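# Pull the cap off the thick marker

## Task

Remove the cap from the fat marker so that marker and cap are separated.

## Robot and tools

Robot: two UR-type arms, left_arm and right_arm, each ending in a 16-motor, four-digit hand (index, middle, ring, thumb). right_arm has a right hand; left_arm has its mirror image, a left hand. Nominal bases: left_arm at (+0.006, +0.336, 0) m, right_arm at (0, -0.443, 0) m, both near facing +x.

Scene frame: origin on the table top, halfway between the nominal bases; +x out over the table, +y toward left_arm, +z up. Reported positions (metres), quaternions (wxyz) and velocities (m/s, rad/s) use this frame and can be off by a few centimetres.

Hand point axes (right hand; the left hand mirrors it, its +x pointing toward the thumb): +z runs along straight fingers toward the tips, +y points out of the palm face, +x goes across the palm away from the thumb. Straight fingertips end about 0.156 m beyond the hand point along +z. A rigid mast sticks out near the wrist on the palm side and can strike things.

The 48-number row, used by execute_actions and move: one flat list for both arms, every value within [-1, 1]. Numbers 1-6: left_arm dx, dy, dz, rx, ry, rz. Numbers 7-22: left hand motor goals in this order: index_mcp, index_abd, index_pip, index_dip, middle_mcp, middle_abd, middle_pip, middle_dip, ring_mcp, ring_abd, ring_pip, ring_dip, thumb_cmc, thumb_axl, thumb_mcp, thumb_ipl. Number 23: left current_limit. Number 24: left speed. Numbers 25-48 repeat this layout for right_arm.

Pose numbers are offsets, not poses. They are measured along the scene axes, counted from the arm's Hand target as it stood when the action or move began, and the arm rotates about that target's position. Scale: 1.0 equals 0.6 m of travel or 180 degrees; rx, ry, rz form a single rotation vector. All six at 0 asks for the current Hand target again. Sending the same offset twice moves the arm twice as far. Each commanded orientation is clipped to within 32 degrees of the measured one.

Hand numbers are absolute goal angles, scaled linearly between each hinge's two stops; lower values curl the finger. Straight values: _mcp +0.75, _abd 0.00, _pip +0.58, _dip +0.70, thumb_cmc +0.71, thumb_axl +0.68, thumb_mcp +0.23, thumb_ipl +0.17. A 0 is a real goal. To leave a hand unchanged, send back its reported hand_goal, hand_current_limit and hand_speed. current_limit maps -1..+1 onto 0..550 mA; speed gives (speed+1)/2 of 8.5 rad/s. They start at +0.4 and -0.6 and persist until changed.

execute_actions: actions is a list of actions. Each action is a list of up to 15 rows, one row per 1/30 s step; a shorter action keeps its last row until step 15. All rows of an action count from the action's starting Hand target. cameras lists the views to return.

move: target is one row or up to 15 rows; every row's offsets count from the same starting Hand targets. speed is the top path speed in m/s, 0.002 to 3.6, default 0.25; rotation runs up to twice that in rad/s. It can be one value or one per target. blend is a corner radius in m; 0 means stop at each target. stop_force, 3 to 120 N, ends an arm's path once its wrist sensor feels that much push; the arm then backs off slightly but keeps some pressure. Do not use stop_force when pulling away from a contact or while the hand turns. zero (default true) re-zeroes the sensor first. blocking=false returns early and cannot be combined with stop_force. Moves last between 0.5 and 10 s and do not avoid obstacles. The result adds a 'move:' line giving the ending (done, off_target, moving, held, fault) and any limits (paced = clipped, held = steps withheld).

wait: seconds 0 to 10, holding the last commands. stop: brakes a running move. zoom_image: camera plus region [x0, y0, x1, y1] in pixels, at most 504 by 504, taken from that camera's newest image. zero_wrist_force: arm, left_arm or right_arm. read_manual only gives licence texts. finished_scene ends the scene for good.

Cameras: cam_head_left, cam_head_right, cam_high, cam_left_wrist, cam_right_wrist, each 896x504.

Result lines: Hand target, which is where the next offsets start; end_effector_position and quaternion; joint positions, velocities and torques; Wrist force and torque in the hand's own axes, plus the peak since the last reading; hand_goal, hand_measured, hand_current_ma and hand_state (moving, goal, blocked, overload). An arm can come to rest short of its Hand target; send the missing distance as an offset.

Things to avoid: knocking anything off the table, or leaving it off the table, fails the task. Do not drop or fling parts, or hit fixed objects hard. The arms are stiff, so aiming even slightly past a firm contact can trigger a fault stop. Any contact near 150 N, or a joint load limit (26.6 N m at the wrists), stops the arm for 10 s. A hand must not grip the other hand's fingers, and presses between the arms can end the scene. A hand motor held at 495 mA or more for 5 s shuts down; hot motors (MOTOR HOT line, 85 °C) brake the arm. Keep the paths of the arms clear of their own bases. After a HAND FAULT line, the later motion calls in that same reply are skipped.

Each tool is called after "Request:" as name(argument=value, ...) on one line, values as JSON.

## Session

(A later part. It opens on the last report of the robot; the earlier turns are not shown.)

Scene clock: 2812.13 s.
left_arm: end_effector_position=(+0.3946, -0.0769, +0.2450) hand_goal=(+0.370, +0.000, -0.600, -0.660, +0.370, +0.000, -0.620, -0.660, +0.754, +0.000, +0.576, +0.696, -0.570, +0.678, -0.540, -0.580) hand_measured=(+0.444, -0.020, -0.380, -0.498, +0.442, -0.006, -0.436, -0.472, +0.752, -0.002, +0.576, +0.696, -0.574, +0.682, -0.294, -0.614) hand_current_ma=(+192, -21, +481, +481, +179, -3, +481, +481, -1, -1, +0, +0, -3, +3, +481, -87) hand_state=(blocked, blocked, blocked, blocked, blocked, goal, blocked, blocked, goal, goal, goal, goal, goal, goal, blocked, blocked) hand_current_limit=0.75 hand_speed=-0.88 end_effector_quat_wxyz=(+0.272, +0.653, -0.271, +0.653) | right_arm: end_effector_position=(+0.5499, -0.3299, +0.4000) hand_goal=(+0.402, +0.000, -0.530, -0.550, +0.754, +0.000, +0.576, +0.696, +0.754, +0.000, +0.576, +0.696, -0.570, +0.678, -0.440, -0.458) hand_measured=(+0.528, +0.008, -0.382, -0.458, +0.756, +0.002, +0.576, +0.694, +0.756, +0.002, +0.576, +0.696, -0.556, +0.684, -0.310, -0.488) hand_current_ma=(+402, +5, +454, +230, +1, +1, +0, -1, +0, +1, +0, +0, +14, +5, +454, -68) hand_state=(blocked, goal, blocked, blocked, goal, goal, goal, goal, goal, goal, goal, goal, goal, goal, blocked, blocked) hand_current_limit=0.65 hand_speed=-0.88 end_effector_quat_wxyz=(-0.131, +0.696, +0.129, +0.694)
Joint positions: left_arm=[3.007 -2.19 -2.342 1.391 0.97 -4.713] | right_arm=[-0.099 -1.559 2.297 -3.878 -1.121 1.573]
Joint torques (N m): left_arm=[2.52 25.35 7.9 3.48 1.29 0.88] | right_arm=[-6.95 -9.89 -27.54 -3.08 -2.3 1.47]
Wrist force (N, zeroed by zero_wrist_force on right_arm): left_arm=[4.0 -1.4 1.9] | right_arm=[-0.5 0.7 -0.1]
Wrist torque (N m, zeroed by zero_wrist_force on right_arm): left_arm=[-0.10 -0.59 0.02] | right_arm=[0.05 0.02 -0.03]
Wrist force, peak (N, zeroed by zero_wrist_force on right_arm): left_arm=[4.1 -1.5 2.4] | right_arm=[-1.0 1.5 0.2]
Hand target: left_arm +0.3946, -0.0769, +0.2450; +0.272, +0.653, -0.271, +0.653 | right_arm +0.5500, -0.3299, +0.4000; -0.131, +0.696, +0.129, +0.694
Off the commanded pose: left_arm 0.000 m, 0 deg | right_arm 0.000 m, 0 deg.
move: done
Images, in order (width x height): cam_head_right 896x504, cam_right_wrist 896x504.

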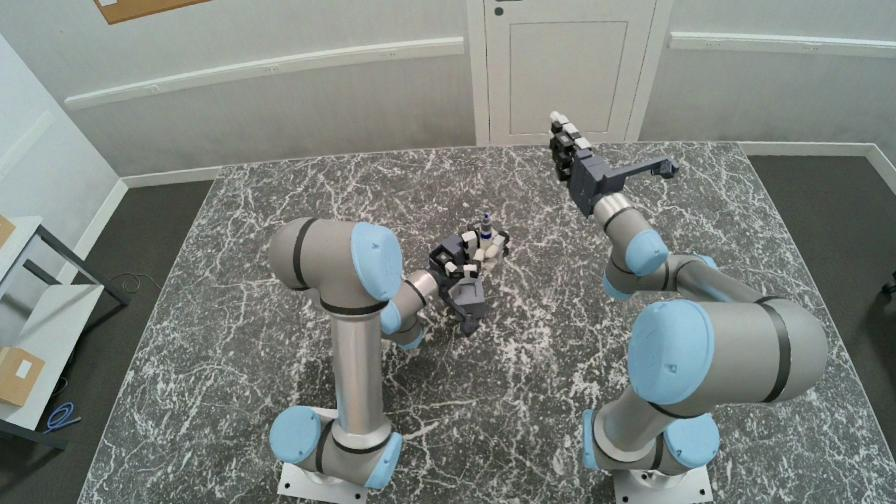

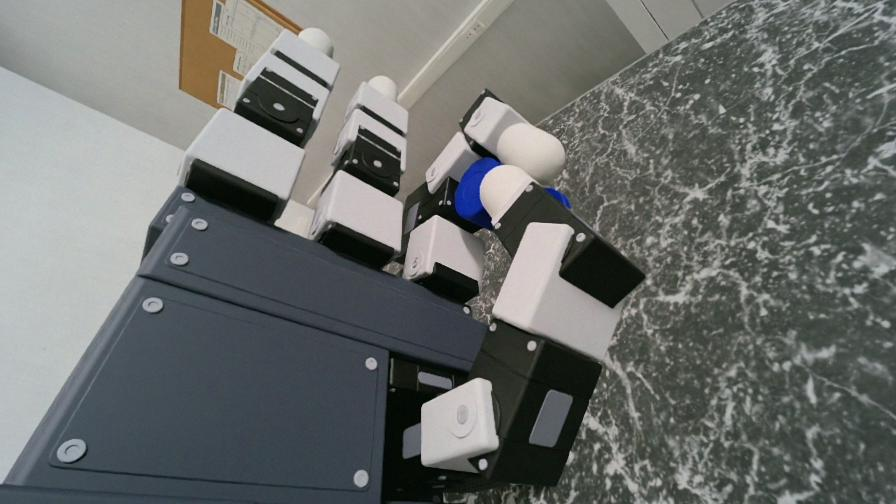

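Request:
move(target=[0,0,0,0,0,0,0.37,0,-0.60,-0.66,0.37,0,-0.62,-0.66,0.754,0,0.576,0.696,-0.571,0.678,-0.54,-0.58,0.75,-0.88,0,0,-0.4667,-0.0438,0.1142,0,0.401,0,-0.53,-0.55,0.754,0,0.576,0.696,0.754,0,0.576,0.696,-0.571,0.678,-0.44,-0.459,0.65,-0.88], speed=0.12, cameras=["cam_head_right","cam_head_left","cam_right_wrist"])

Request:
zoom_image(camera="cam_head_right", region=[500, 130, 740, 310])

Request:
zoom_image(camera="cam_head_left", region=[500, 130, 740, 310])

Scene clock: 2827.63 s.
left_arm: end_effector_position=(+0.3946, -0.0769, +0.2450) hand_goal=(+0.370, +0.000, -0.600, -0.660, +0.370, +0.000, -0.620, -0.660, +0.754, +0.000, +0.576, +0.696, -0.570, +0.678, -0.540, -0.580) hand_measured=(+0.444, -0.020, -0.380, -0.498, +0.442, -0.006, -0.436, -0.472, +0.752, -0.002, +0.576, +0.696, -0.574, +0.682, -0.294, -0.614) hand_current_ma=(+192, -21, +481, +481, +179, -3, +481, +481, -1, -1, +0, +0, -3, +3, +481, -87) hand_state=(blocked, blocked, blocked, blocked, blocked, goal, blocked, blocked, goal, goal, goal, goal, goal, goal, blocked, blocked) hand_current_limit=0.75 hand_speed=-0.88 end_effector_quat_wxyz=(+0.272, +0.653, -0.271, +0.653) | right_arm: end_effector_position=(+0.5500, -0.3299, +0.1201) hand_goal=(+0.402, +0.000, -0.530, -0.550, +0.754, +0.000, +0.576, +0.696, +0.754, +0.000, +0.576, +0.696, -0.570, +0.678, -0.440, -0.458) hand_measured=(+0.528, +0.008, -0.382, -0.458, +0.756, +0.002, +0.576, +0.694, +0.756, +0.002, +0.576, +0.696, -0.556, +0.684, -0.310, -0.488) hand_current_ma=(+402, +5, +454, +229, +1, +1, +0, -1, +0, +1, +0, +0, +14, +5, +454, -67) hand_state=(blocked, goal, blocked, blocked, goal, goal, goal, goal, goal, goal, goal, goal, goal, goal, blocked, blocked) hand_current_limit=0.65 hand_speed=-0.88 end_effector_quat_wxyz=(-0.104, +0.816, +0.151, +0.549)
Joint positions: left_arm=[3.007 -2.19 -2.342 1.391 0.97 -4.713] | right_arm=[-0.065 -1.018 2.436 -4.142 -1.187 1.411]
Joint torques (N m): left_arm=[3.19 25.14 10 3.47 1.33 0.8] | right_arm=[7.27 -19.4 -15.02 -4.24 -2.03 -1.54]
Wrist force (N, zeroed by zero_wrist_force on right_arm): left_arm=[4.1 -1.5 2.0] | right_arm=[-0.9 1.0 -0.4]
Wrist torque (N m, zeroed by zero_wrist_force on right_arm): left_arm=[-0.11 -0.60 0.03] | right_arm=[0.16 0.01 -0.07]
Wrist force, peak (N, zeroed by zero_wrist_force on right_arm): left_arm=[4.2 -1.4 2.4] | right_arm=[-1.7 1.0 0.0]
Hand target: left_arm +0.3946, -0.0769, +0.2450; +0.272, +0.653, -0.271, +0.653 | right_arm +0.5500, -0.3299, +0.1200; -0.104, +0.816, +0.151, +0.549
Off the commanded pose: left_arm 0.000 m, 0 deg | right_arm 0.000 m, 0 deg.
move: done
Images, in order (width x height): cam_head_left 896x504, cam_head_right 896x504, cam_right_wrist 896x504.

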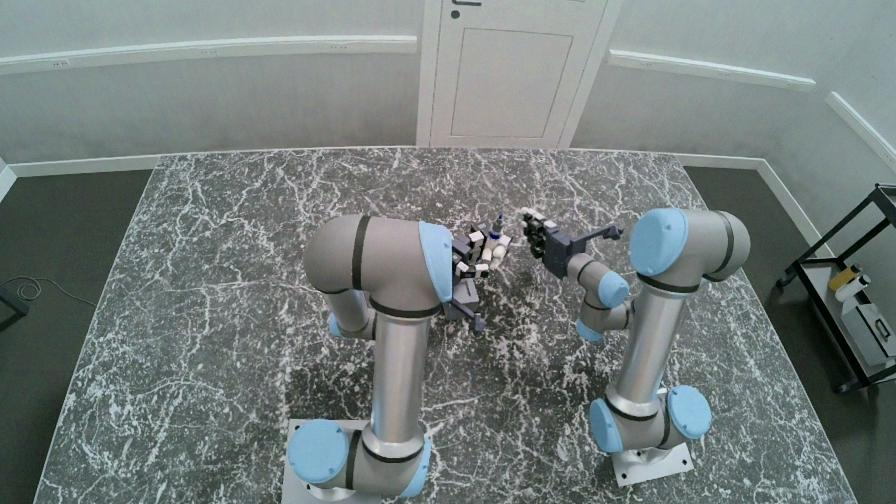

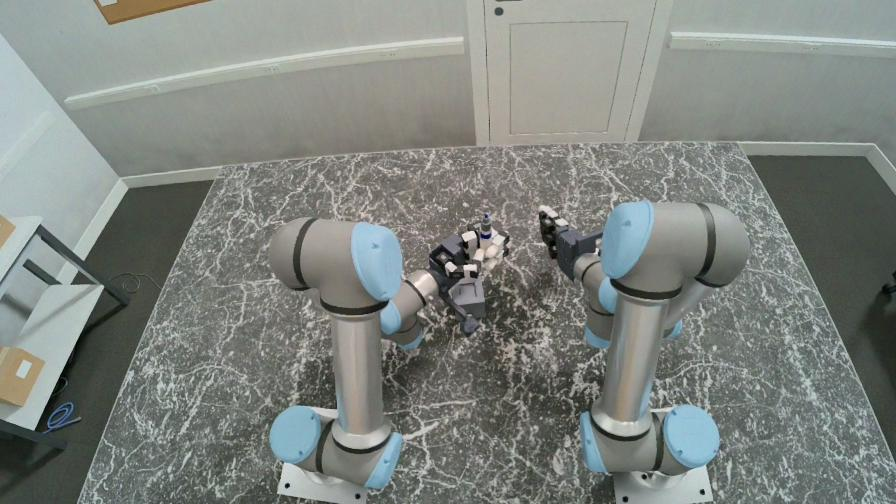

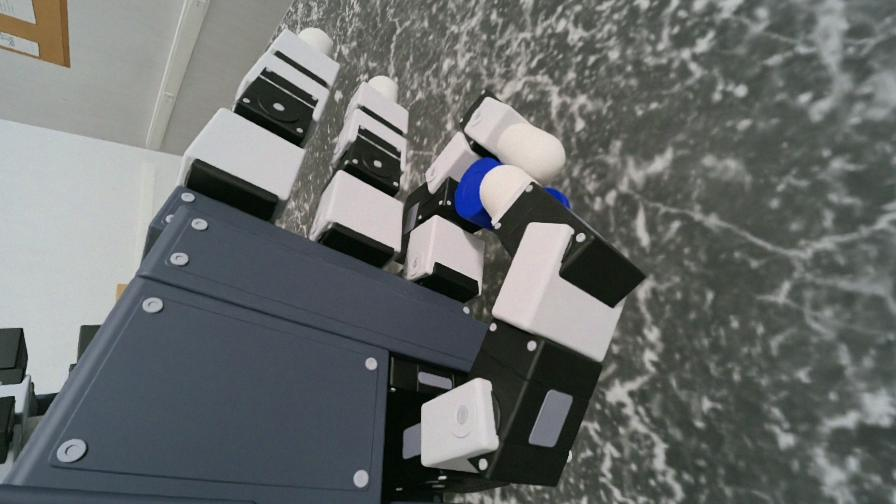

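Scaled by 2.100 from the camera's 896x504 image, which has a finer 1280x720 frame.

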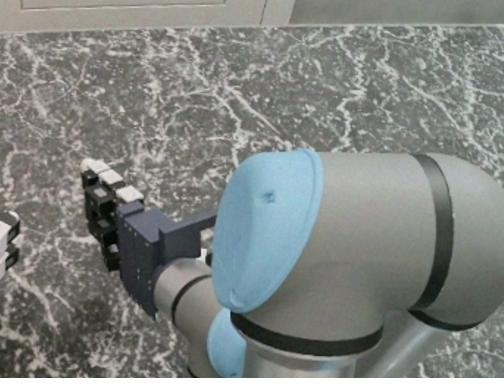

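Scaled by 2.100 from the camera's 896x504 image, which has a finer 1280x720 frame.

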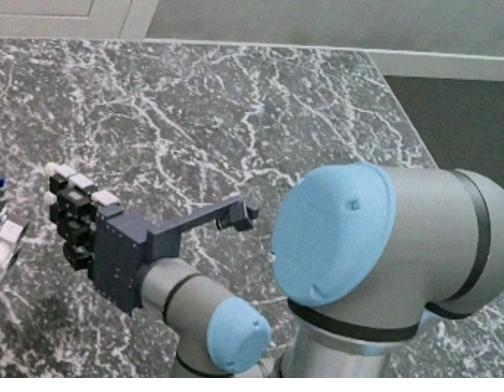

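Request:
move(target=[0,0,0,0,0,0,0.37,0,-0.60,-0.66,0.37,0,-0.62,-0.66,0.754,0,0.576,0.696,-0.571,0.678,-0.54,-0.58,0.75,-0.88,0,0,-0.075,0,0,0,0.401,0,-0.53,-0.55,0.754,0,0.576,0.696,0.754,0,0.576,0.696,-0.571,0.678,-0.44,-0.459,0.65,-0.88], speed=0.05)

Request:
move(target=[0,0,0,0,0,0,0.37,0,-0.60,-0.66,0.37,0,-0.62,-0.66,0.754,0,0.576,0.696,-0.571,0.678,-0.54,-0.58,0.75,-0.88,0,0,-0.04,0,0,0,0.401,0,-0.53,-0.55,0.754,0,0.576,0.696,0.754,0,0.576,0.696,-0.571,0.678,-0.44,-0.459,0.65,-0.88], speed=0.008, stop_force=3, cameras=["cam_head_right","cam_head_left","cam_right_wrist"])

Scene clock: 2843.73 s.
left_arm: end_effector_position=(+0.3946, -0.0769, +0.2450) hand_goal=(+0.370, +0.000, -0.600, -0.660, +0.370, +0.000, -0.620, -0.660, +0.754, +0.000, +0.576, +0.696, -0.570, +0.678, -0.540, -0.580) hand_measured=(+0.444, -0.020, -0.380, -0.498, +0.442, -0.006, -0.436, -0.472, +0.752, -0.002, +0.576, +0.696, -0.574, +0.682, -0.294, -0.614) hand_current_ma=(+192, -21, +481, +481, +179, -3, +481, +481, -1, -1, +0, +0, -3, +3, +481, -87) hand_state=(blocked, blocked, blocked, blocked, blocked, goal, blocked, blocked, goal, goal, goal, goal, goal, goal, blocked, blocked) hand_current_limit=0.75 hand_speed=-0.88 end_effector_quat_wxyz=(+0.272, +0.653, -0.271, +0.653) | right_arm: end_effector_position=(+0.5500, -0.3299, +0.0751) hand_goal=(+0.402, +0.000, -0.530, -0.550, +0.754, +0.000, +0.576, +0.696, +0.754, +0.000, +0.576, +0.696, -0.570, +0.678, -0.440, -0.458) hand_measured=(+0.528, +0.008, -0.382, -0.458, +0.756, +0.002, +0.576, +0.694, +0.756, +0.002, +0.576, +0.696, -0.556, +0.684, -0.310, -0.488) hand_current_ma=(+402, +5, +454, +229, +1, +1, +0, -1, +0, +1, +0, +0, +14, +5, +454, -67) hand_state=(blocked, goal, blocked, blocked, goal, goal, goal, goal, goal, goal, goal, goal, goal, goal, blocked, blocked) hand_current_limit=0.65 hand_speed=-0.88 end_effector_quat_wxyz=(-0.104, +0.816, +0.151, +0.549)
Joint positions: left_arm=[3.007 -2.19 -2.342 1.391 0.97 -4.713] | right_arm=[-0.065 -0.857 2.416 -4.283 -1.187 1.411]
Joint torques (N m): left_arm=[3.34 25.55 10.96 3.42 1.34 0.79] | right_arm=[-0.14 -24.04 -11.72 -4.34 -0.82 1.02]
Wrist force (N, zeroed by zero_wrist_force on right_arm): left_arm=[3.9 -1.5 2.1] | right_arm=[-0.9 1.1 -0.3]
Wrist torque (N m, zeroed by zero_wrist_force on right_arm): left_arm=[-0.12 -0.57 0.01] | right_arm=[0.16 0.02 -0.07]
Wrist force, peak (N, zeroed by zero_wrist_force on right_arm): left_arm=[4.1 -1.4 2.6] | right_arm=[-1.5 1.1 -0.6]
Hand target: left_arm +0.3946, -0.0769, +0.2450; +0.272, +0.653, -0.271, +0.653 | right_arm +0.5500, -0.3299, +0.0750; -0.104, +0.816, +0.151, +0.549
Off the commanded pose: left_arm 0.000 m, 0 deg | right_arm 0.000 m, 0 deg.
move: done

Scene clock: 2845.70 s.
left_arm: end_effector_position=(+0.3946, -0.0769, +0.2450) hand_goal=(+0.370, +0.000, -0.600, -0.660, +0.370, +0.000, -0.620, -0.660, +0.754, +0.000, +0.576, +0.696, -0.570, +0.678, -0.540, -0.580) hand_measured=(+0.444, -0.020, -0.380, -0.498, +0.442, -0.006, -0.436, -0.472, +0.752, -0.002, +0.576, +0.696, -0.574, +0.682, -0.294, -0.614) hand_current_ma=(+192, -21, +481, +481, +179, -3, +481, +481, -1, -1, +0, +0, -3, +3, +481, -87) hand_state=(blocked, blocked, blocked, blocked, blocked, goal, blocked, blocked, goal, goal, goal, goal, goal, goal, blocked, blocked) hand_current_limit=0.75 hand_speed=-0.88 end_effector_quat_wxyz=(+0.272, +0.653, -0.271, +0.653) | right_arm: end_effector_position=(+0.5500, -0.3299, +0.0679) hand_goal=(+0.402, +0.000, -0.530, -0.550, +0.754, +0.000, +0.576, +0.696, +0.754, +0.000, +0.576, +0.696, -0.570, +0.678, -0.440, -0.458) hand_measured=(+0.528, +0.010, -0.382, -0.458, +0.756, +0.002, +0.576, +0.694, +0.756, +0.002, +0.576, +0.696, -0.556, +0.684, -0.310, -0.488) hand_current_ma=(+402, +7, +454, +229, +1, +1, +0, -1, +0, +1, +0, +0, +13, +5, +454, -67) hand_state=(blocked, goal, blocked, blocked, goal, goal, goal, goal, goal, goal, goal, goal, goal, goal, blocked, blocked) hand_current_limit=0.65 hand_speed=-0.88 end_effector_quat_wxyz=(-0.104, +0.816, +0.151, +0.549)
Joint positions: left_arm=[3.007 -2.19 -2.342 1.391 0.97 -4.713] | right_arm=[-0.065 -0.832 2.412 -4.304 -1.187 1.411]
Joint torques (N m): left_arm=[3.51 25.17 11.62 3.45 1.25 0.73] | right_arm=[-0.48 -36.28 7.16 -0.98 -0.98 1.24]
Wrist force (N, zeroed by zero_wrist_force on right_arm): left_arm=[3.9 -1.3 2.1] | right_arm=[1.1 0.8 -1.6]
Wrist torque (N m, zeroed by zero_wrist_force on right_arm): left_arm=[-0.10 -0.57 0.01] | right_arm=[0.23 0.04 0.02]
Wrist force, peak (N, zeroed by zero_wrist_force on right_arm): left_arm=[4.2 -1.4 2.2] | right_arm=[3.7 0.1 -2.7]
Hand target: left_arm +0.3946, -0.0769, +0.2450; +0.272, +0.653, -0.271, +0.653 | right_arm +0.5500, -0.3299, +0.0679; -0.104, +0.816, +0.151, +0.549 (not the last commanded pose)
Off the commanded pose: left_arm 0.000 m, 0 deg | right_arm 0.017 m, 0 deg.
move: contact (right_arm)
Images, in order (width x height): cam_head_left 896x504, cam_head_right 896x504, cam_right_wrist 896x504.

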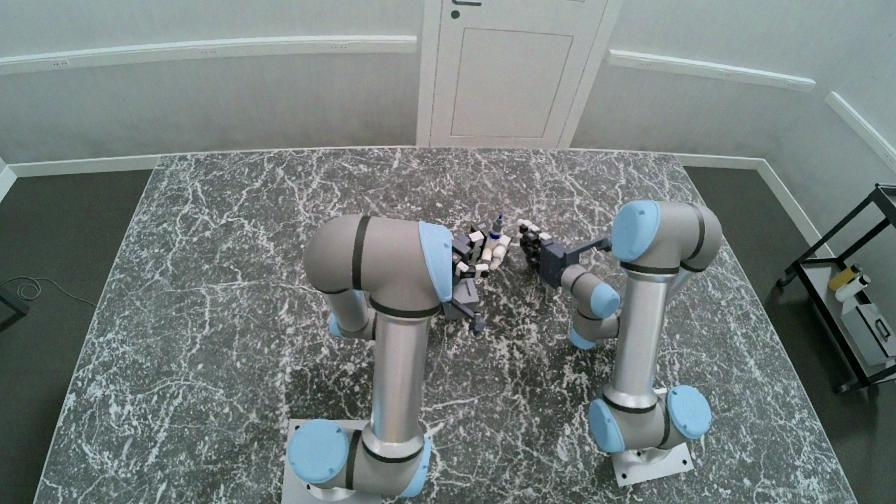

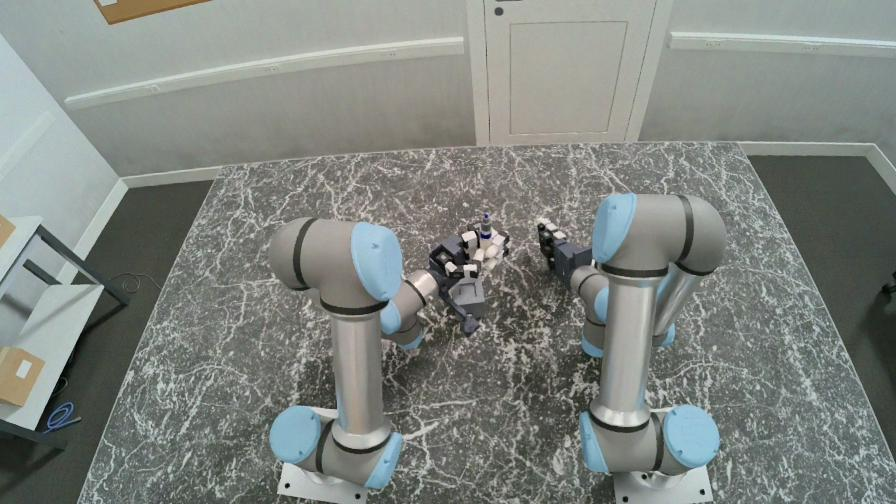

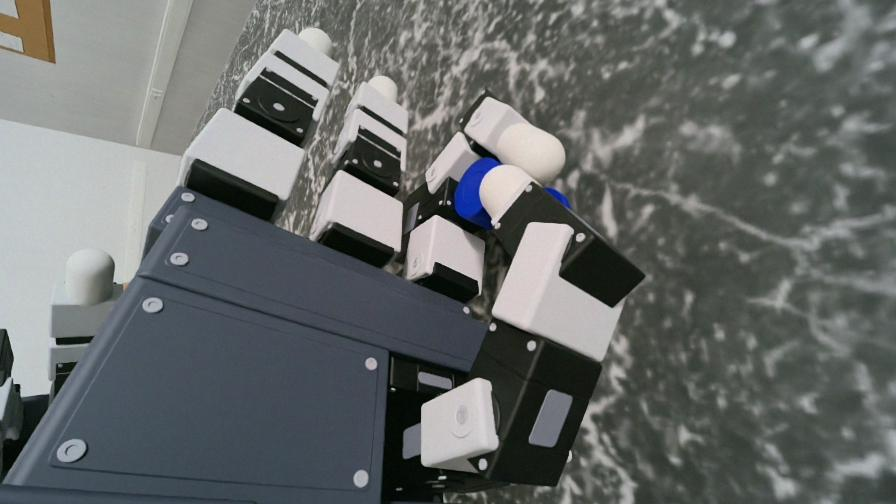

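Request:
move(target=[0,0,0,0,0,0,0.37,0,-0.60,-0.66,0.37,0,-0.62,-0.66,0.754,0,0.576,0.696,-0.571,0.678,-0.54,-0.58,0.75,-0.88,0,0,0,0,0,0,0.531,0,-0.37,0.3,0.754,0,0.576,0.696,0.754,0,0.576,0.696,-0.571,0.678,-0.36,-0.459,0.4,-0.92], speed=0.008, cameras=["cam_high","cam_right_wrist"])

Request:
zoom_image(camera="cam_high", region=[230, 90, 430, 250])

Scene clock: 2878.43 s.
left_arm: end_effector_position=(+0.3946, -0.0769, +0.2450) hand_goal=(+0.370, +0.000, -0.600, -0.660, +0.370, +0.000, -0.620, -0.660, +0.754, +0.000, +0.576, +0.696, -0.570, +0.678, -0.540, -0.580) hand_measured=(+0.444, -0.020, -0.380, -0.498, +0.442, -0.006, -0.436, -0.472, +0.752, -0.002, +0.576, +0.696, -0.574, +0.682, -0.294, -0.614) hand_current_ma=(+192, -21, +481, +481, +179, -3, +481, +481, -1, -1, +0, +0, -3, +3, +481, -87) hand_state=(blocked, blocked, blocked, blocked, blocked, goal, blocked, blocked, goal, goal, goal, goal, goal, goal, blocked, blocked) hand_current_limit=0.75 hand_speed=-0.88 end_effector_quat_wxyz=(+0.272, +0.653, -0.271, +0.653) | right_arm: end_effector_position=(+0.5500, -0.3299, +0.0679) hand_goal=(+0.532, +0.000, -0.370, +0.300, +0.754, +0.000, +0.576, +0.696, +0.754, +0.000, +0.576, +0.696, -0.570, +0.678, -0.360, -0.458) hand_measured=(+0.550, +0.008, -0.370, +0.298, +0.756, +0.002, +0.576, +0.694, +0.756, +0.002, +0.576, +0.696, -0.560, +0.680, -0.322, -0.454) hand_current_ma=(+19, +5, +0, -1, +1, +1, +0, -1, +0, +1, +0, +0, +8, +0, +85, +4) hand_state=(goal, goal, goal, goal, goal, goal, goal, goal, goal, goal, goal, goal, goal, goal, blocked, goal) hand_current_limit=0.40 hand_speed=-0.92 end_effector_quat_wxyz=(-0.104, +0.816, +0.151, +0.549)
Joint positions: left_arm=[3.007 -2.19 -2.342 1.391 0.97 -4.713] | right_arm=[-0.065 -0.832 2.412 -4.304 -1.187 1.411]
Joint torques (N m): left_arm=[3.02 25.16 12.63 3.39 1.36 0.69] | right_arm=[-0.11 -35.47 5.59 -3.13 -1.1 1.05]
Wrist force (N, zeroed by zero_wrist_force on right_arm): left_arm=[4.2 -1.1 1.8] | right_arm=[-0.5 1.0 -1.0]
Wrist torque (N m, zeroed by zero_wrist_force on right_arm): left_arm=[-0.06 -0.61 0.03] | right_arm=[0.21 0.05 -0.06]
Wrist force, peak (N, zeroed by zero_wrist_force on right_arm): left_arm=[4.4 -1.5 2.3] | right_arm=[1.2 1.7 -1.6]
Hand target: left_arm +0.3946, -0.0769, +0.2450; +0.272, +0.653, -0.271, +0.653 | right_arm +0.5500, -0.3299, +0.0679; -0.104, +0.816, +0.151, +0.549
Off the commanded pose: left_arm 0.000 m, 0 deg | right_arm 0.000 m, 0 deg.
move: done
Images, in order (width x height): cam_high 896x504, cam_right_wrist 896x504.

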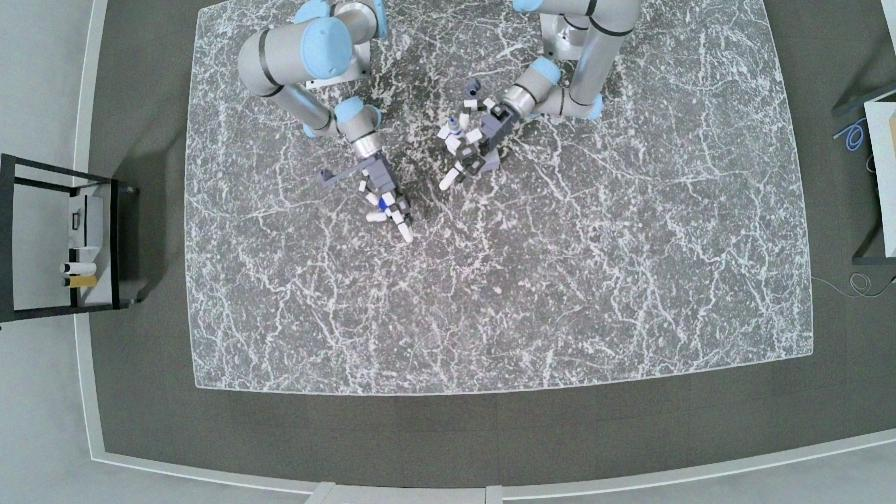

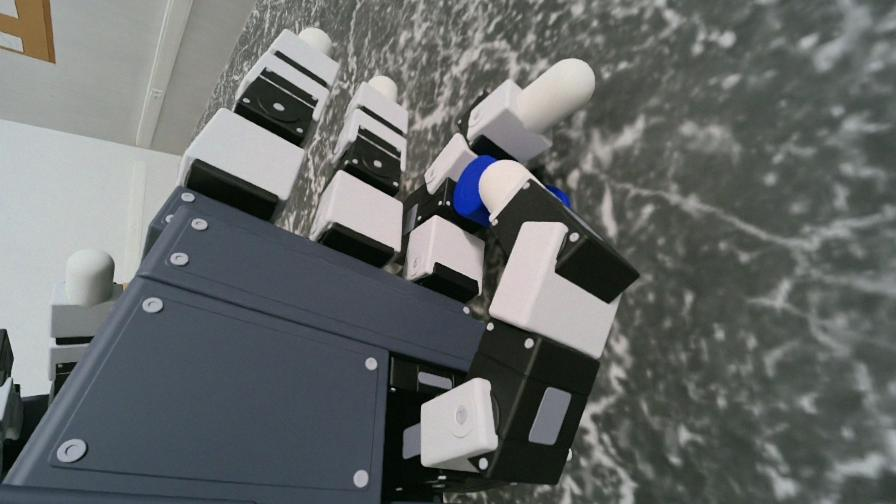

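Scaled by 2.520 from the camera's 896x504 image, which has a finer 1280x720 frame.

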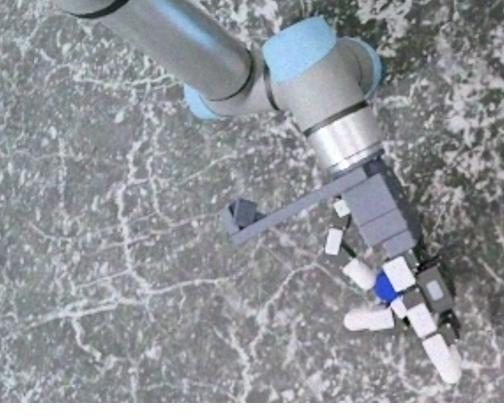

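Request:
move(target=[0,0,0,0,0,0,0.37,0,-0.60,-0.66,0.37,0,-0.62,-0.66,0.754,0,0.576,0.696,-0.571,0.678,-0.54,-0.58,0.75,-0.88,0,0,-0.0133,0,0,0,0.531,0,-0.37,0.3,0.754,0,0.576,0.696,0.754,0,0.576,0.696,-0.571,0.678,-0.36,-0.459,0.4,-0.92], speed=0.006, stop_force=3, cameras=["cam_right_wrist"])

Scene clock: 2890.97 s.
left_arm: end_effector_position=(+0.3946, -0.0769, +0.2450) hand_goal=(+0.370, +0.000, -0.600, -0.660, +0.370, +0.000, -0.620, -0.660, +0.754, +0.000, +0.576, +0.696, -0.570, +0.678, -0.540, -0.580) hand_measured=(+0.444, -0.020, -0.380, -0.498, +0.442, -0.006, -0.436, -0.472, +0.752, -0.002, +0.576, +0.696, -0.574, +0.682, -0.294, -0.614) hand_current_ma=(+192, -21, +481, +481, +179, -3, +481, +481, -1, -1, +0, +0, -3, +3, +481, -87) hand_state=(blocked, blocked, blocked, blocked, blocked, goal, blocked, blocked, goal, goal, goal, goal, goal, goal, blocked, blocked) hand_current_limit=0.75 hand_speed=-0.88 end_effector_quat_wxyz=(+0.272, +0.653, -0.271, +0.653) | right_arm: end_effector_position=(+0.5500, -0.3299, +0.0599) hand_goal=(+0.532, +0.000, -0.370, +0.300, +0.754, +0.000, +0.576, +0.696, +0.754, +0.000, +0.576, +0.696, -0.570, +0.678, -0.360, -0.458) hand_measured=(+0.550, +0.006, -0.370, +0.298, +0.756, +0.002, +0.576, +0.694, +0.756, +0.002, +0.576, +0.696, -0.568, +0.670, -0.330, -0.454) hand_current_ma=(+19, +3, +0, -1, +1, +1, +0, -1, +0, +1, +0, +0, +1, -8, +63, +4) hand_state=(goal, goal, goal, goal, goal, goal, goal, goal, goal, goal, goal, goal, goal, goal, blocked, goal) hand_current_limit=0.40 hand_speed=-0.92 end_effector_quat_wxyz=(-0.104, +0.816, +0.151, +0.549)
Joint positions: left_arm=[3.007 -2.19 -2.342 1.391 0.97 -4.713] | right_arm=[-0.065 -0.804 2.406 -4.326 -1.187 1.411]
Joint torques (N m): left_arm=[3.81 25.29 12.65 3.42 1.34 0.66] | right_arm=[0.26 -21.91 -11.02 -3.78 -1.28 0.31]
Wrist force (N, zeroed by zero_wrist_force on right_arm): left_arm=[3.9 -1.7 1.9] | right_arm=[0.3 1.1 -1.4]
Wrist torque (N m, zeroed by zero_wrist_force on right_arm): left_arm=[-0.13 -0.57 0.02] | right_arm=[0.20 0.03 -0.05]
Wrist force, peak (N, zeroed by zero_wrist_force on right_arm): left_arm=[4.2 -1.2 2.5] | right_arm=[0.4 1.3 -1.6]
Hand target: left_arm +0.3946, -0.0769, +0.2450; +0.272, +0.653, -0.271, +0.653 | right_arm +0.5500, -0.3299, +0.0599; -0.104, +0.816, +0.151, +0.549
Off the commanded pose: left_arm 0.000 m, 0 deg | right_arm 0.000 m, 0 deg.
move: done
Images, in order (width x height): cam_right_wrist 896x504.

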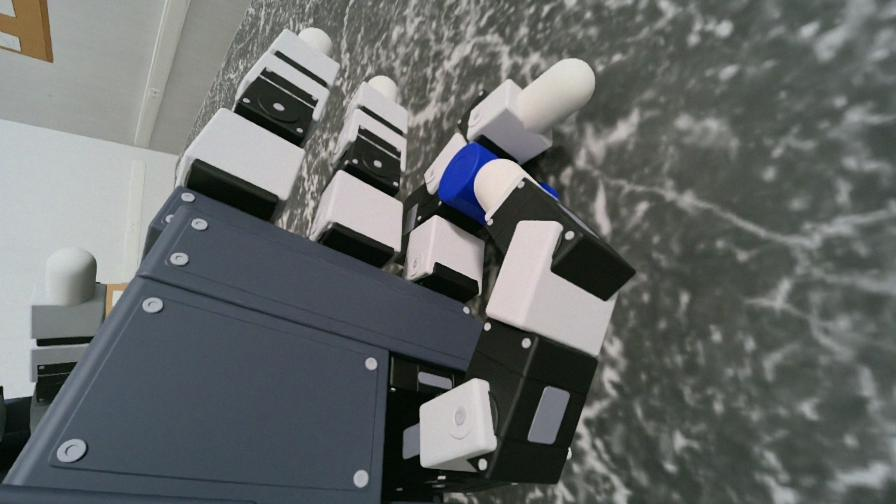

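Request:
move(target=[0,0,0,0,0,0,0.37,0,-0.60,-0.66,0.37,0,-0.62,-0.66,0.754,0,0.576,0.696,-0.571,0.678,-0.54,-0.58,0.75,-0.88,0,0,0,0,0,0,0.55,0,-0.37,0.4,0.754,0,0.576,0.696,0.754,0,0.576,0.696,-0.571,0.678,-0.12,-0.454,0.4,-0.95], speed=0.008, cameras=["cam_high","cam_right_wrist"])

Request:
zoom_image(camera="cam_right_wrist", region=[340, 60, 640, 280])

Scene clock: 2906.57 s.
left_arm: end_effector_position=(+0.3946, -0.0769, +0.2450) hand_goal=(+0.370, +0.000, -0.600, -0.660, +0.370, +0.000, -0.620, -0.660, +0.754, +0.000, +0.576, +0.696, -0.570, +0.678, -0.540, -0.580) hand_measured=(+0.444, -0.020, -0.380, -0.498, +0.442, -0.006, -0.436, -0.472, +0.752, -0.002, +0.576, +0.696, -0.574, +0.682, -0.294, -0.614) hand_current_ma=(+192, -21, +481, +481, +179, -3, +481, +481, -1, -1, +0, +0, -3, +3, +481, -87) hand_state=(blocked, blocked, blocked, blocked, blocked, goal, blocked, blocked, goal, goal, goal, goal, goal, goal, blocked, blocked) hand_current_limit=0.75 hand_speed=-0.88 end_effector_quat_wxyz=(+0.272, +0.653, -0.271, +0.653) | right_arm: end_effector_position=(+0.5500, -0.3299, +0.0599) hand_goal=(+0.550, +0.000, -0.370, +0.400, +0.754, +0.000, +0.576, +0.696, +0.754, +0.000, +0.576, +0.696, -0.570, +0.678, -0.120, -0.454) hand_measured=(+0.554, +0.006, -0.370, +0.398, +0.756, +0.002, +0.576, +0.694, +0.756, +0.002, +0.576, +0.696, -0.566, +0.680, -0.124, -0.452) hand_current_ma=(+2, +3, +0, -1, +1, +1, +0, -1, +0, +1, +0, +0, +3, +0, -3, +1) hand_state=(goal, goal, goal, goal, goal, goal, goal, goal, goal, goal, goal, goal, goal, goal, goal, goal) hand_current_limit=0.40 hand_speed=-0.95 end_effector_quat_wxyz=(-0.104, +0.816, +0.151, +0.549)
Joint positions: left_arm=[3.007 -2.19 -2.342 1.391 0.97 -4.713] | right_arm=[-0.065 -0.804 2.406 -4.326 -1.187 1.411]
Joint torques (N m): left_arm=[4.15 25.52 12.8 3.43 1.28 0.7] | right_arm=[0.4 -25.63 -10.58 -3.79 -1.28 0.12]
Wrist force (N, zeroed by zero_wrist_force on right_arm): left_arm=[4.0 -1.5 2.0] | right_arm=[-0.9 1.0 -0.9]
Wrist torque (N m, zeroed by zero_wrist_force on right_arm): left_arm=[-0.12 -0.58 0.03] | right_arm=[0.20 0.04 -0.07]
Wrist force, peak (N, zeroed by zero_wrist_force on right_arm): left_arm=[4.2 -1.5 2.3] | right_arm=[0.4 1.4 -1.6]
Hand target: left_arm +0.3946, -0.0769, +0.2450; +0.272, +0.653, -0.271, +0.653 | right_arm +0.5500, -0.3299, +0.0599; -0.104, +0.816, +0.151, +0.549
Off the commanded pose: left_arm 0.000 m, 0 deg | right_arm 0.000 m, 0 deg.
move: done
Images, in order (width x height): cam_high 896x504, cam_right_wrist 896x504.

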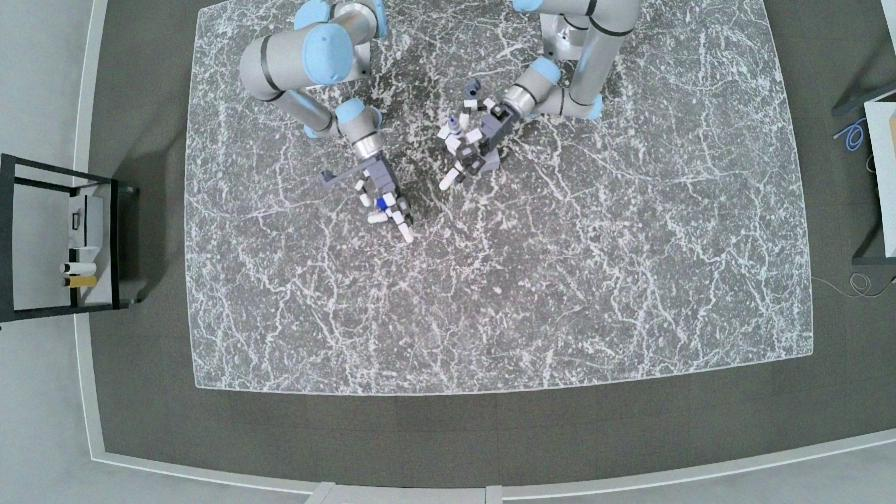

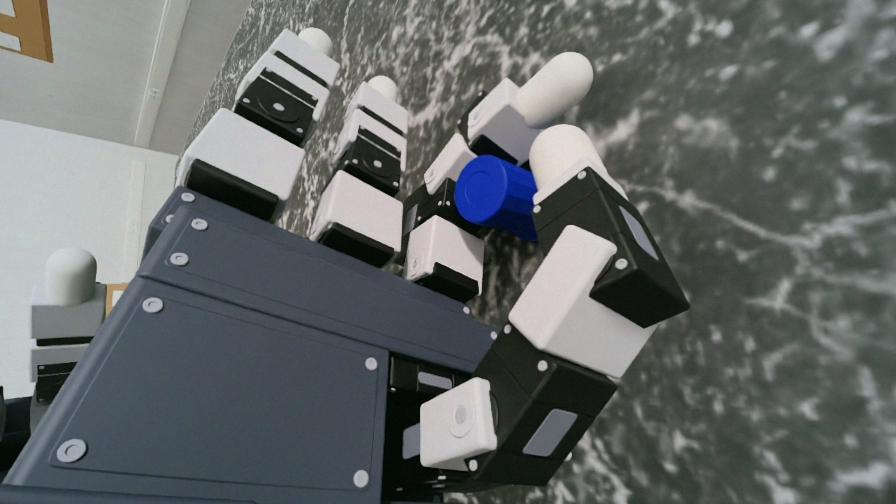

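Scaled by 1.680 from the camera's 896x504 image, which has a finer 1280x720 frame.

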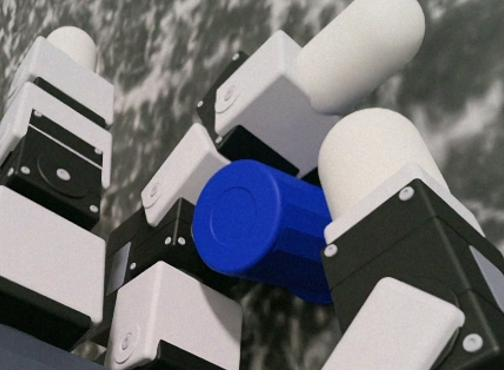

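Request:
zoom_image(camera="cam_high", region=[350, 170, 430, 250])

Request:
move(target=[0,0,0,0,0,0,0.37,0,-0.60,-0.66,0.37,0,-0.62,-0.66,0.754,0,0.576,0.696,-0.571,0.678,-0.54,-0.58,0.75,-0.88,0,0,0,0,0,0,0.55,0,-0.37,0.45,0.754,0,0.576,0.696,0.754,0,0.576,0.696,-0.571,0.678,0.1,-0.2,0.4,-0.92], speed=0.008, cameras=["cam_right_wrist","cam_high"])

Request:
zoom_image(camera="cam_right_wrist", region=[340, 60, 640, 280])

Scaled by 6.300 from the camera's 896x504 image, which has a finer 1280x720 frame.

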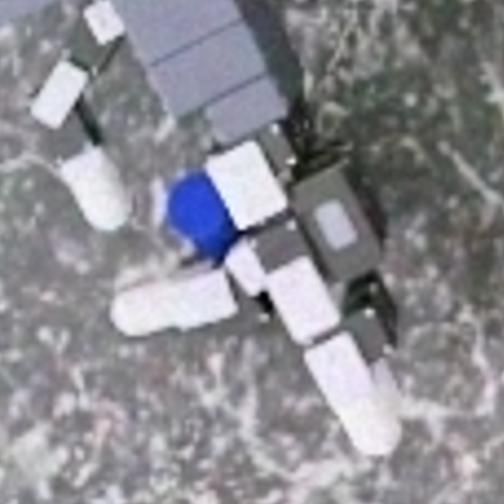

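Scene clock: 2928.33 s.
left_arm: end_effector_position=(+0.3946, -0.0769, +0.2450) hand_goal=(+0.370, +0.000, -0.600, -0.660, +0.370, +0.000, -0.620, -0.660, +0.754, +0.000, +0.576, +0.696, -0.570, +0.678, -0.540, -0.580) hand_measured=(+0.444, -0.020, -0.380, -0.498, +0.442, -0.006, -0.436, -0.472, +0.752, -0.002, +0.576, +0.696, -0.574, +0.682, -0.294, -0.614) hand_current_ma=(+192, -21, +481, +481, +179, -3, +481, +481, -1, -1, +0, +0, -3, +3, +481, -87) hand_state=(blocked, blocked, blocked, blocked, blocked, goal, blocked, blocked, goal, goal, goal, goal, goal, goal, blocked, blocked) hand_current_limit=0.75 hand_speed=-0.88 end_effector_quat_wxyz=(+0.272, +0.653, -0.271, +0.653) | right_arm: end_effector_position=(+0.5500, -0.3299, +0.0599) hand_goal=(+0.550, +0.000, -0.370, +0.450, +0.754, +0.000, +0.576, +0.696, +0.754, +0.000, +0.576, +0.696, -0.570, +0.678, +0.100, -0.200) hand_measured=(+0.554, +0.006, -0.370, +0.448, +0.756, +0.002, +0.576, +0.694, +0.756, +0.002, +0.576, +0.696, -0.564, +0.680, +0.096, -0.202) hand_current_ma=(+2, +3, +0, -1, +1, +1, +0, -1, +0, +1, +0, +0, +4, +0, -4, -1) hand_state=(goal, goal, goal, goal, goal, goal, goal, goal, goal, goal, goal, goal, goal, goal, goal, goal) hand_current_limit=0.40 hand_speed=-0.92 end_effector_quat_wxyz=(-0.104, +0.816, +0.151, +0.549)
Joint positions: left_arm=[3.007 -2.19 -2.342 1.391 0.97 -4.713] | right_arm=[-0.065 -0.804 2.406 -4.326 -1.187 1.411]
Joint torques (N m): left_arm=[4.65 25.22 12.9 3.4 1.31 0.58] | right_arm=[1.66 -32.84 -10.2 -3.74 -1.37 -0.15]
Wrist force (N, zeroed by zero_wrist_force on right_arm): left_arm=[3.9 -1.1 2.0] | right_arm=[-1.0 0.9 -0.7]
Wrist torque (N m, zeroed by zero_wrist_force on right_arm): left_arm=[-0.07 -0.58 0.01] | right_arm=[0.19 0.06 -0.07]
Wrist force, peak (N, zeroed by zero_wrist_force on right_arm): left_arm=[4.2 -1.3 2.3] | right_arm=[-1.0 1.2 -0.7]
Hand target: left_arm +0.3946, -0.0769, +0.2450; +0.272, +0.653, -0.271, +0.653 | right_arm +0.5500, -0.3299, +0.0599; -0.104, +0.816, +0.151, +0.549
Off the commanded pose: left_arm 0.000 m, 0 deg | right_arm 0.000 m, 0 deg.
move: done
Images, in order (width x height): cam_high 896x504, cam_right_wrist 896x504.

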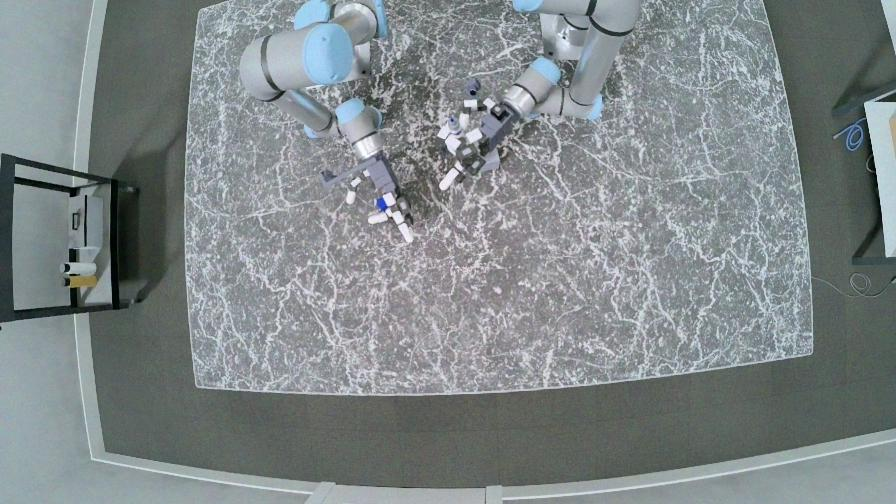

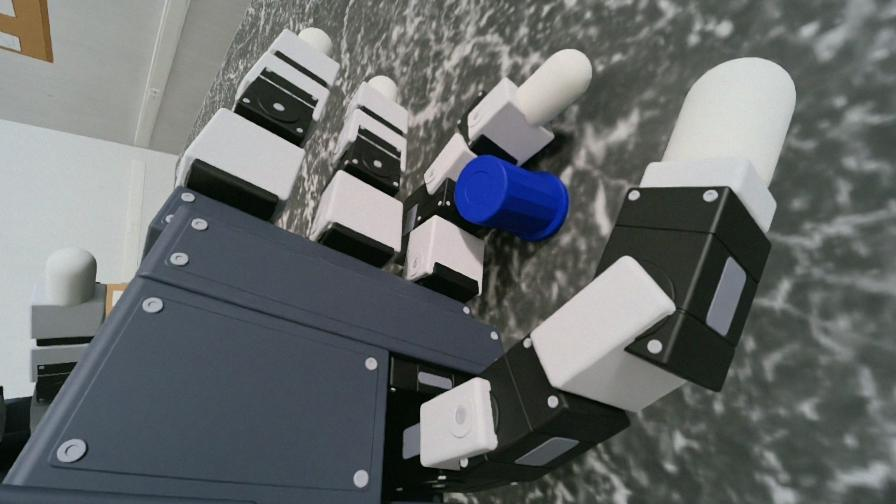

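Scaled by 1.680 from the camera's 896x504 image, which has a finer 1280x720 frame.

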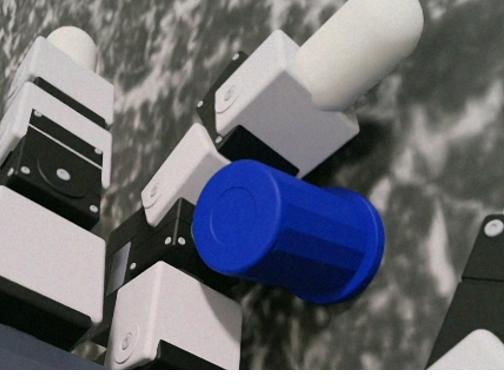

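Request:
move(target=[[0,0,0,0,0,0,0.37,0,-0.60,-0.66,0.37,0,-0.62,-0.66,0.754,0,0.576,0.696,-0.571,0.678,-0.54,-0.58,0.75,-0.88,0.0033,0.0192,0,0,0,0,0.55,0,-0.37,0.45,0.754,0,0.576,0.696,0.754,0,0.576,0.696,-0.571,0.678,0.1,-0.2,0.4,-0.92],[0,0,0,0,0,0,0.37,0,-0.60,-0.66,0.37,0,-0.62,-0.66,0.754,0,0.576,0.696,-0.571,0.678,-0.54,-0.58,0.75,-0.88,-0.0325,0.1125,0,0,0,0,0.55,0,-0.37,0.45,0.754,0,0.576,0.696,0.754,0,0.576,0.696,-0.571,0.678,0.1,-0.2,0.4,-0.92]], speed=[0.01,0.03], cameras=["cam_right_wrist","cam_high"])

Request:
zoom_image(camera="cam_high", region=[340, 160, 440, 260])

Scene clock: 2959.80 s.
left_arm: end_effector_position=(+0.3946, -0.0769, +0.2450) hand_goal=(+0.370, +0.000, -0.600, -0.660, +0.370, +0.000, -0.620, -0.660, +0.754, +0.000, +0.576, +0.696, -0.570, +0.678, -0.540, -0.580) hand_measured=(+0.444, -0.020, -0.380, -0.498, +0.442, -0.006, -0.436, -0.472, +0.752, -0.002, +0.576, +0.696, -0.574, +0.682, -0.294, -0.614) hand_current_ma=(+192, -21, +481, +481, +179, -3, +481, +481, -1, -1, +0, +0, -3, +3, +481, -87) hand_state=(blocked, blocked, blocked, blocked, blocked, goal, blocked, blocked, goal, goal, goal, goal, goal, goal, blocked, blocked) hand_current_limit=0.75 hand_speed=-0.88 end_effector_quat_wxyz=(+0.272, +0.653, -0.271, +0.653) | right_arm: end_effector_position=(+0.5305, -0.2625, +0.0599) hand_goal=(+0.550, +0.000, -0.370, +0.450, +0.754, +0.000, +0.576, +0.696, +0.754, +0.000, +0.576, +0.696, -0.570, +0.678, +0.100, -0.200) hand_measured=(+0.554, +0.006, -0.370, +0.448, +0.756, +0.002, +0.576, +0.694, +0.756, +0.002, +0.576, +0.696, -0.564, +0.680, +0.096, -0.202) hand_current_ma=(+2, +3, +0, -1, +1, +1, +0, -1, +0, +1, +0, +0, +4, +0, -4, -1) hand_state=(goal, goal, goal, goal, goal, goal, goal, goal, goal, goal, goal, goal, goal, goal, goal, goal) hand_current_limit=0.40 hand_speed=-0.92 end_effector_quat_wxyz=(-0.104, +0.816, +0.151, +0.549)
Joint positions: left_arm=[3.007 -2.19 -2.342 1.391 0.97 -4.713] | right_arm=[0.143 -0.801 2.368 -4.315 -1.379 1.496]
Joint torques (N m): left_arm=[4.55 25.48 12.77 3.35 1.31 0.59] | right_arm=[6.35 -23.21 -12.56 -1.52 -2.3 1.56]
Wrist force (N, zeroed by zero_wrist_force on right_arm): left_arm=[4.1 -1.2 2.1] | right_arm=[-0.8 1.1 -0.6]
Wrist torque (N m, zeroed by zero_wrist_force on right_arm): left_arm=[-0.09 -0.60 0.03] | right_arm=[0.21 0.04 -0.14]
Wrist force, peak (N, zeroed by zero_wrist_force on right_arm): left_arm=[4.4 -1.2 2.1] | right_arm=[-1.3 1.1 -0.5]
Hand target: left_arm +0.3946, -0.0769, +0.2450; +0.272, +0.653, -0.271, +0.653 | right_arm +0.5305, -0.2624, +0.0599; -0.104, +0.816, +0.151, +0.549
Off the commanded pose: left_arm 0.000 m, 0 deg | right_arm 0.000 m, 0 deg.
move: done
Images, in order (width x height): cam_high 896x504, cam_right_wrist 896x504.

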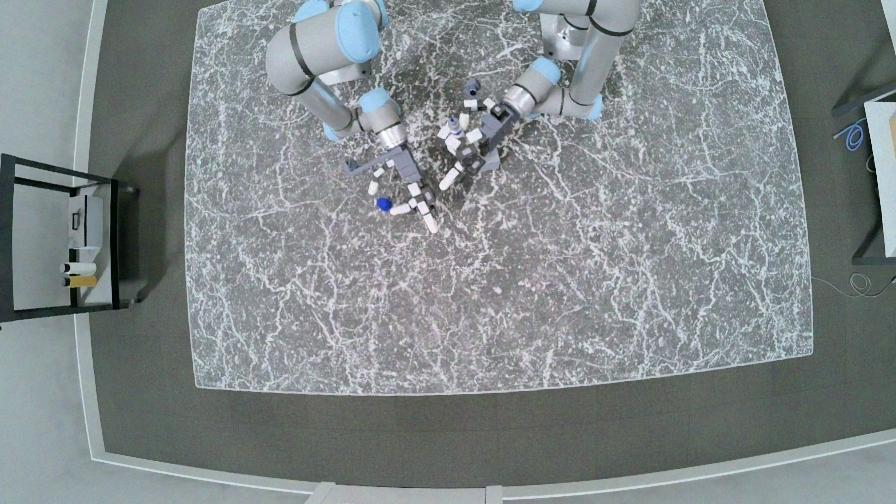

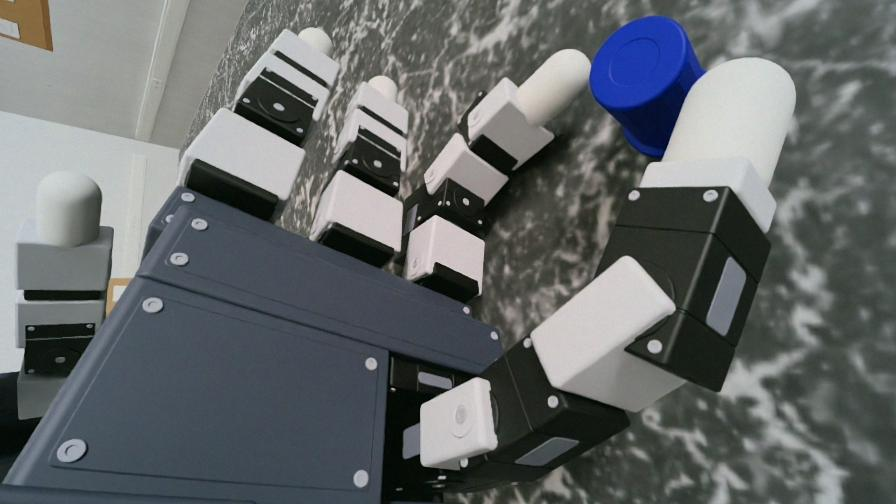

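Scaled by 5.040 from the camera's 896x504 image, which has a finer 1280x720 frame.

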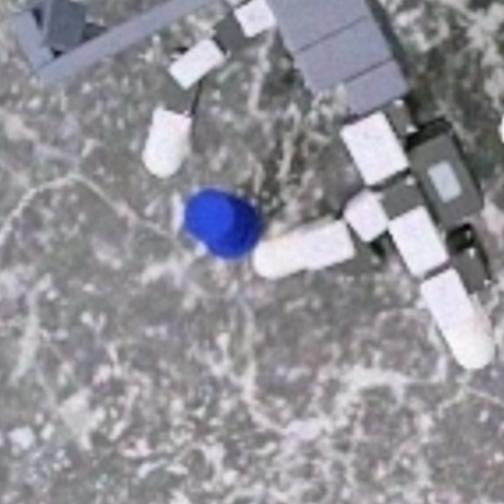

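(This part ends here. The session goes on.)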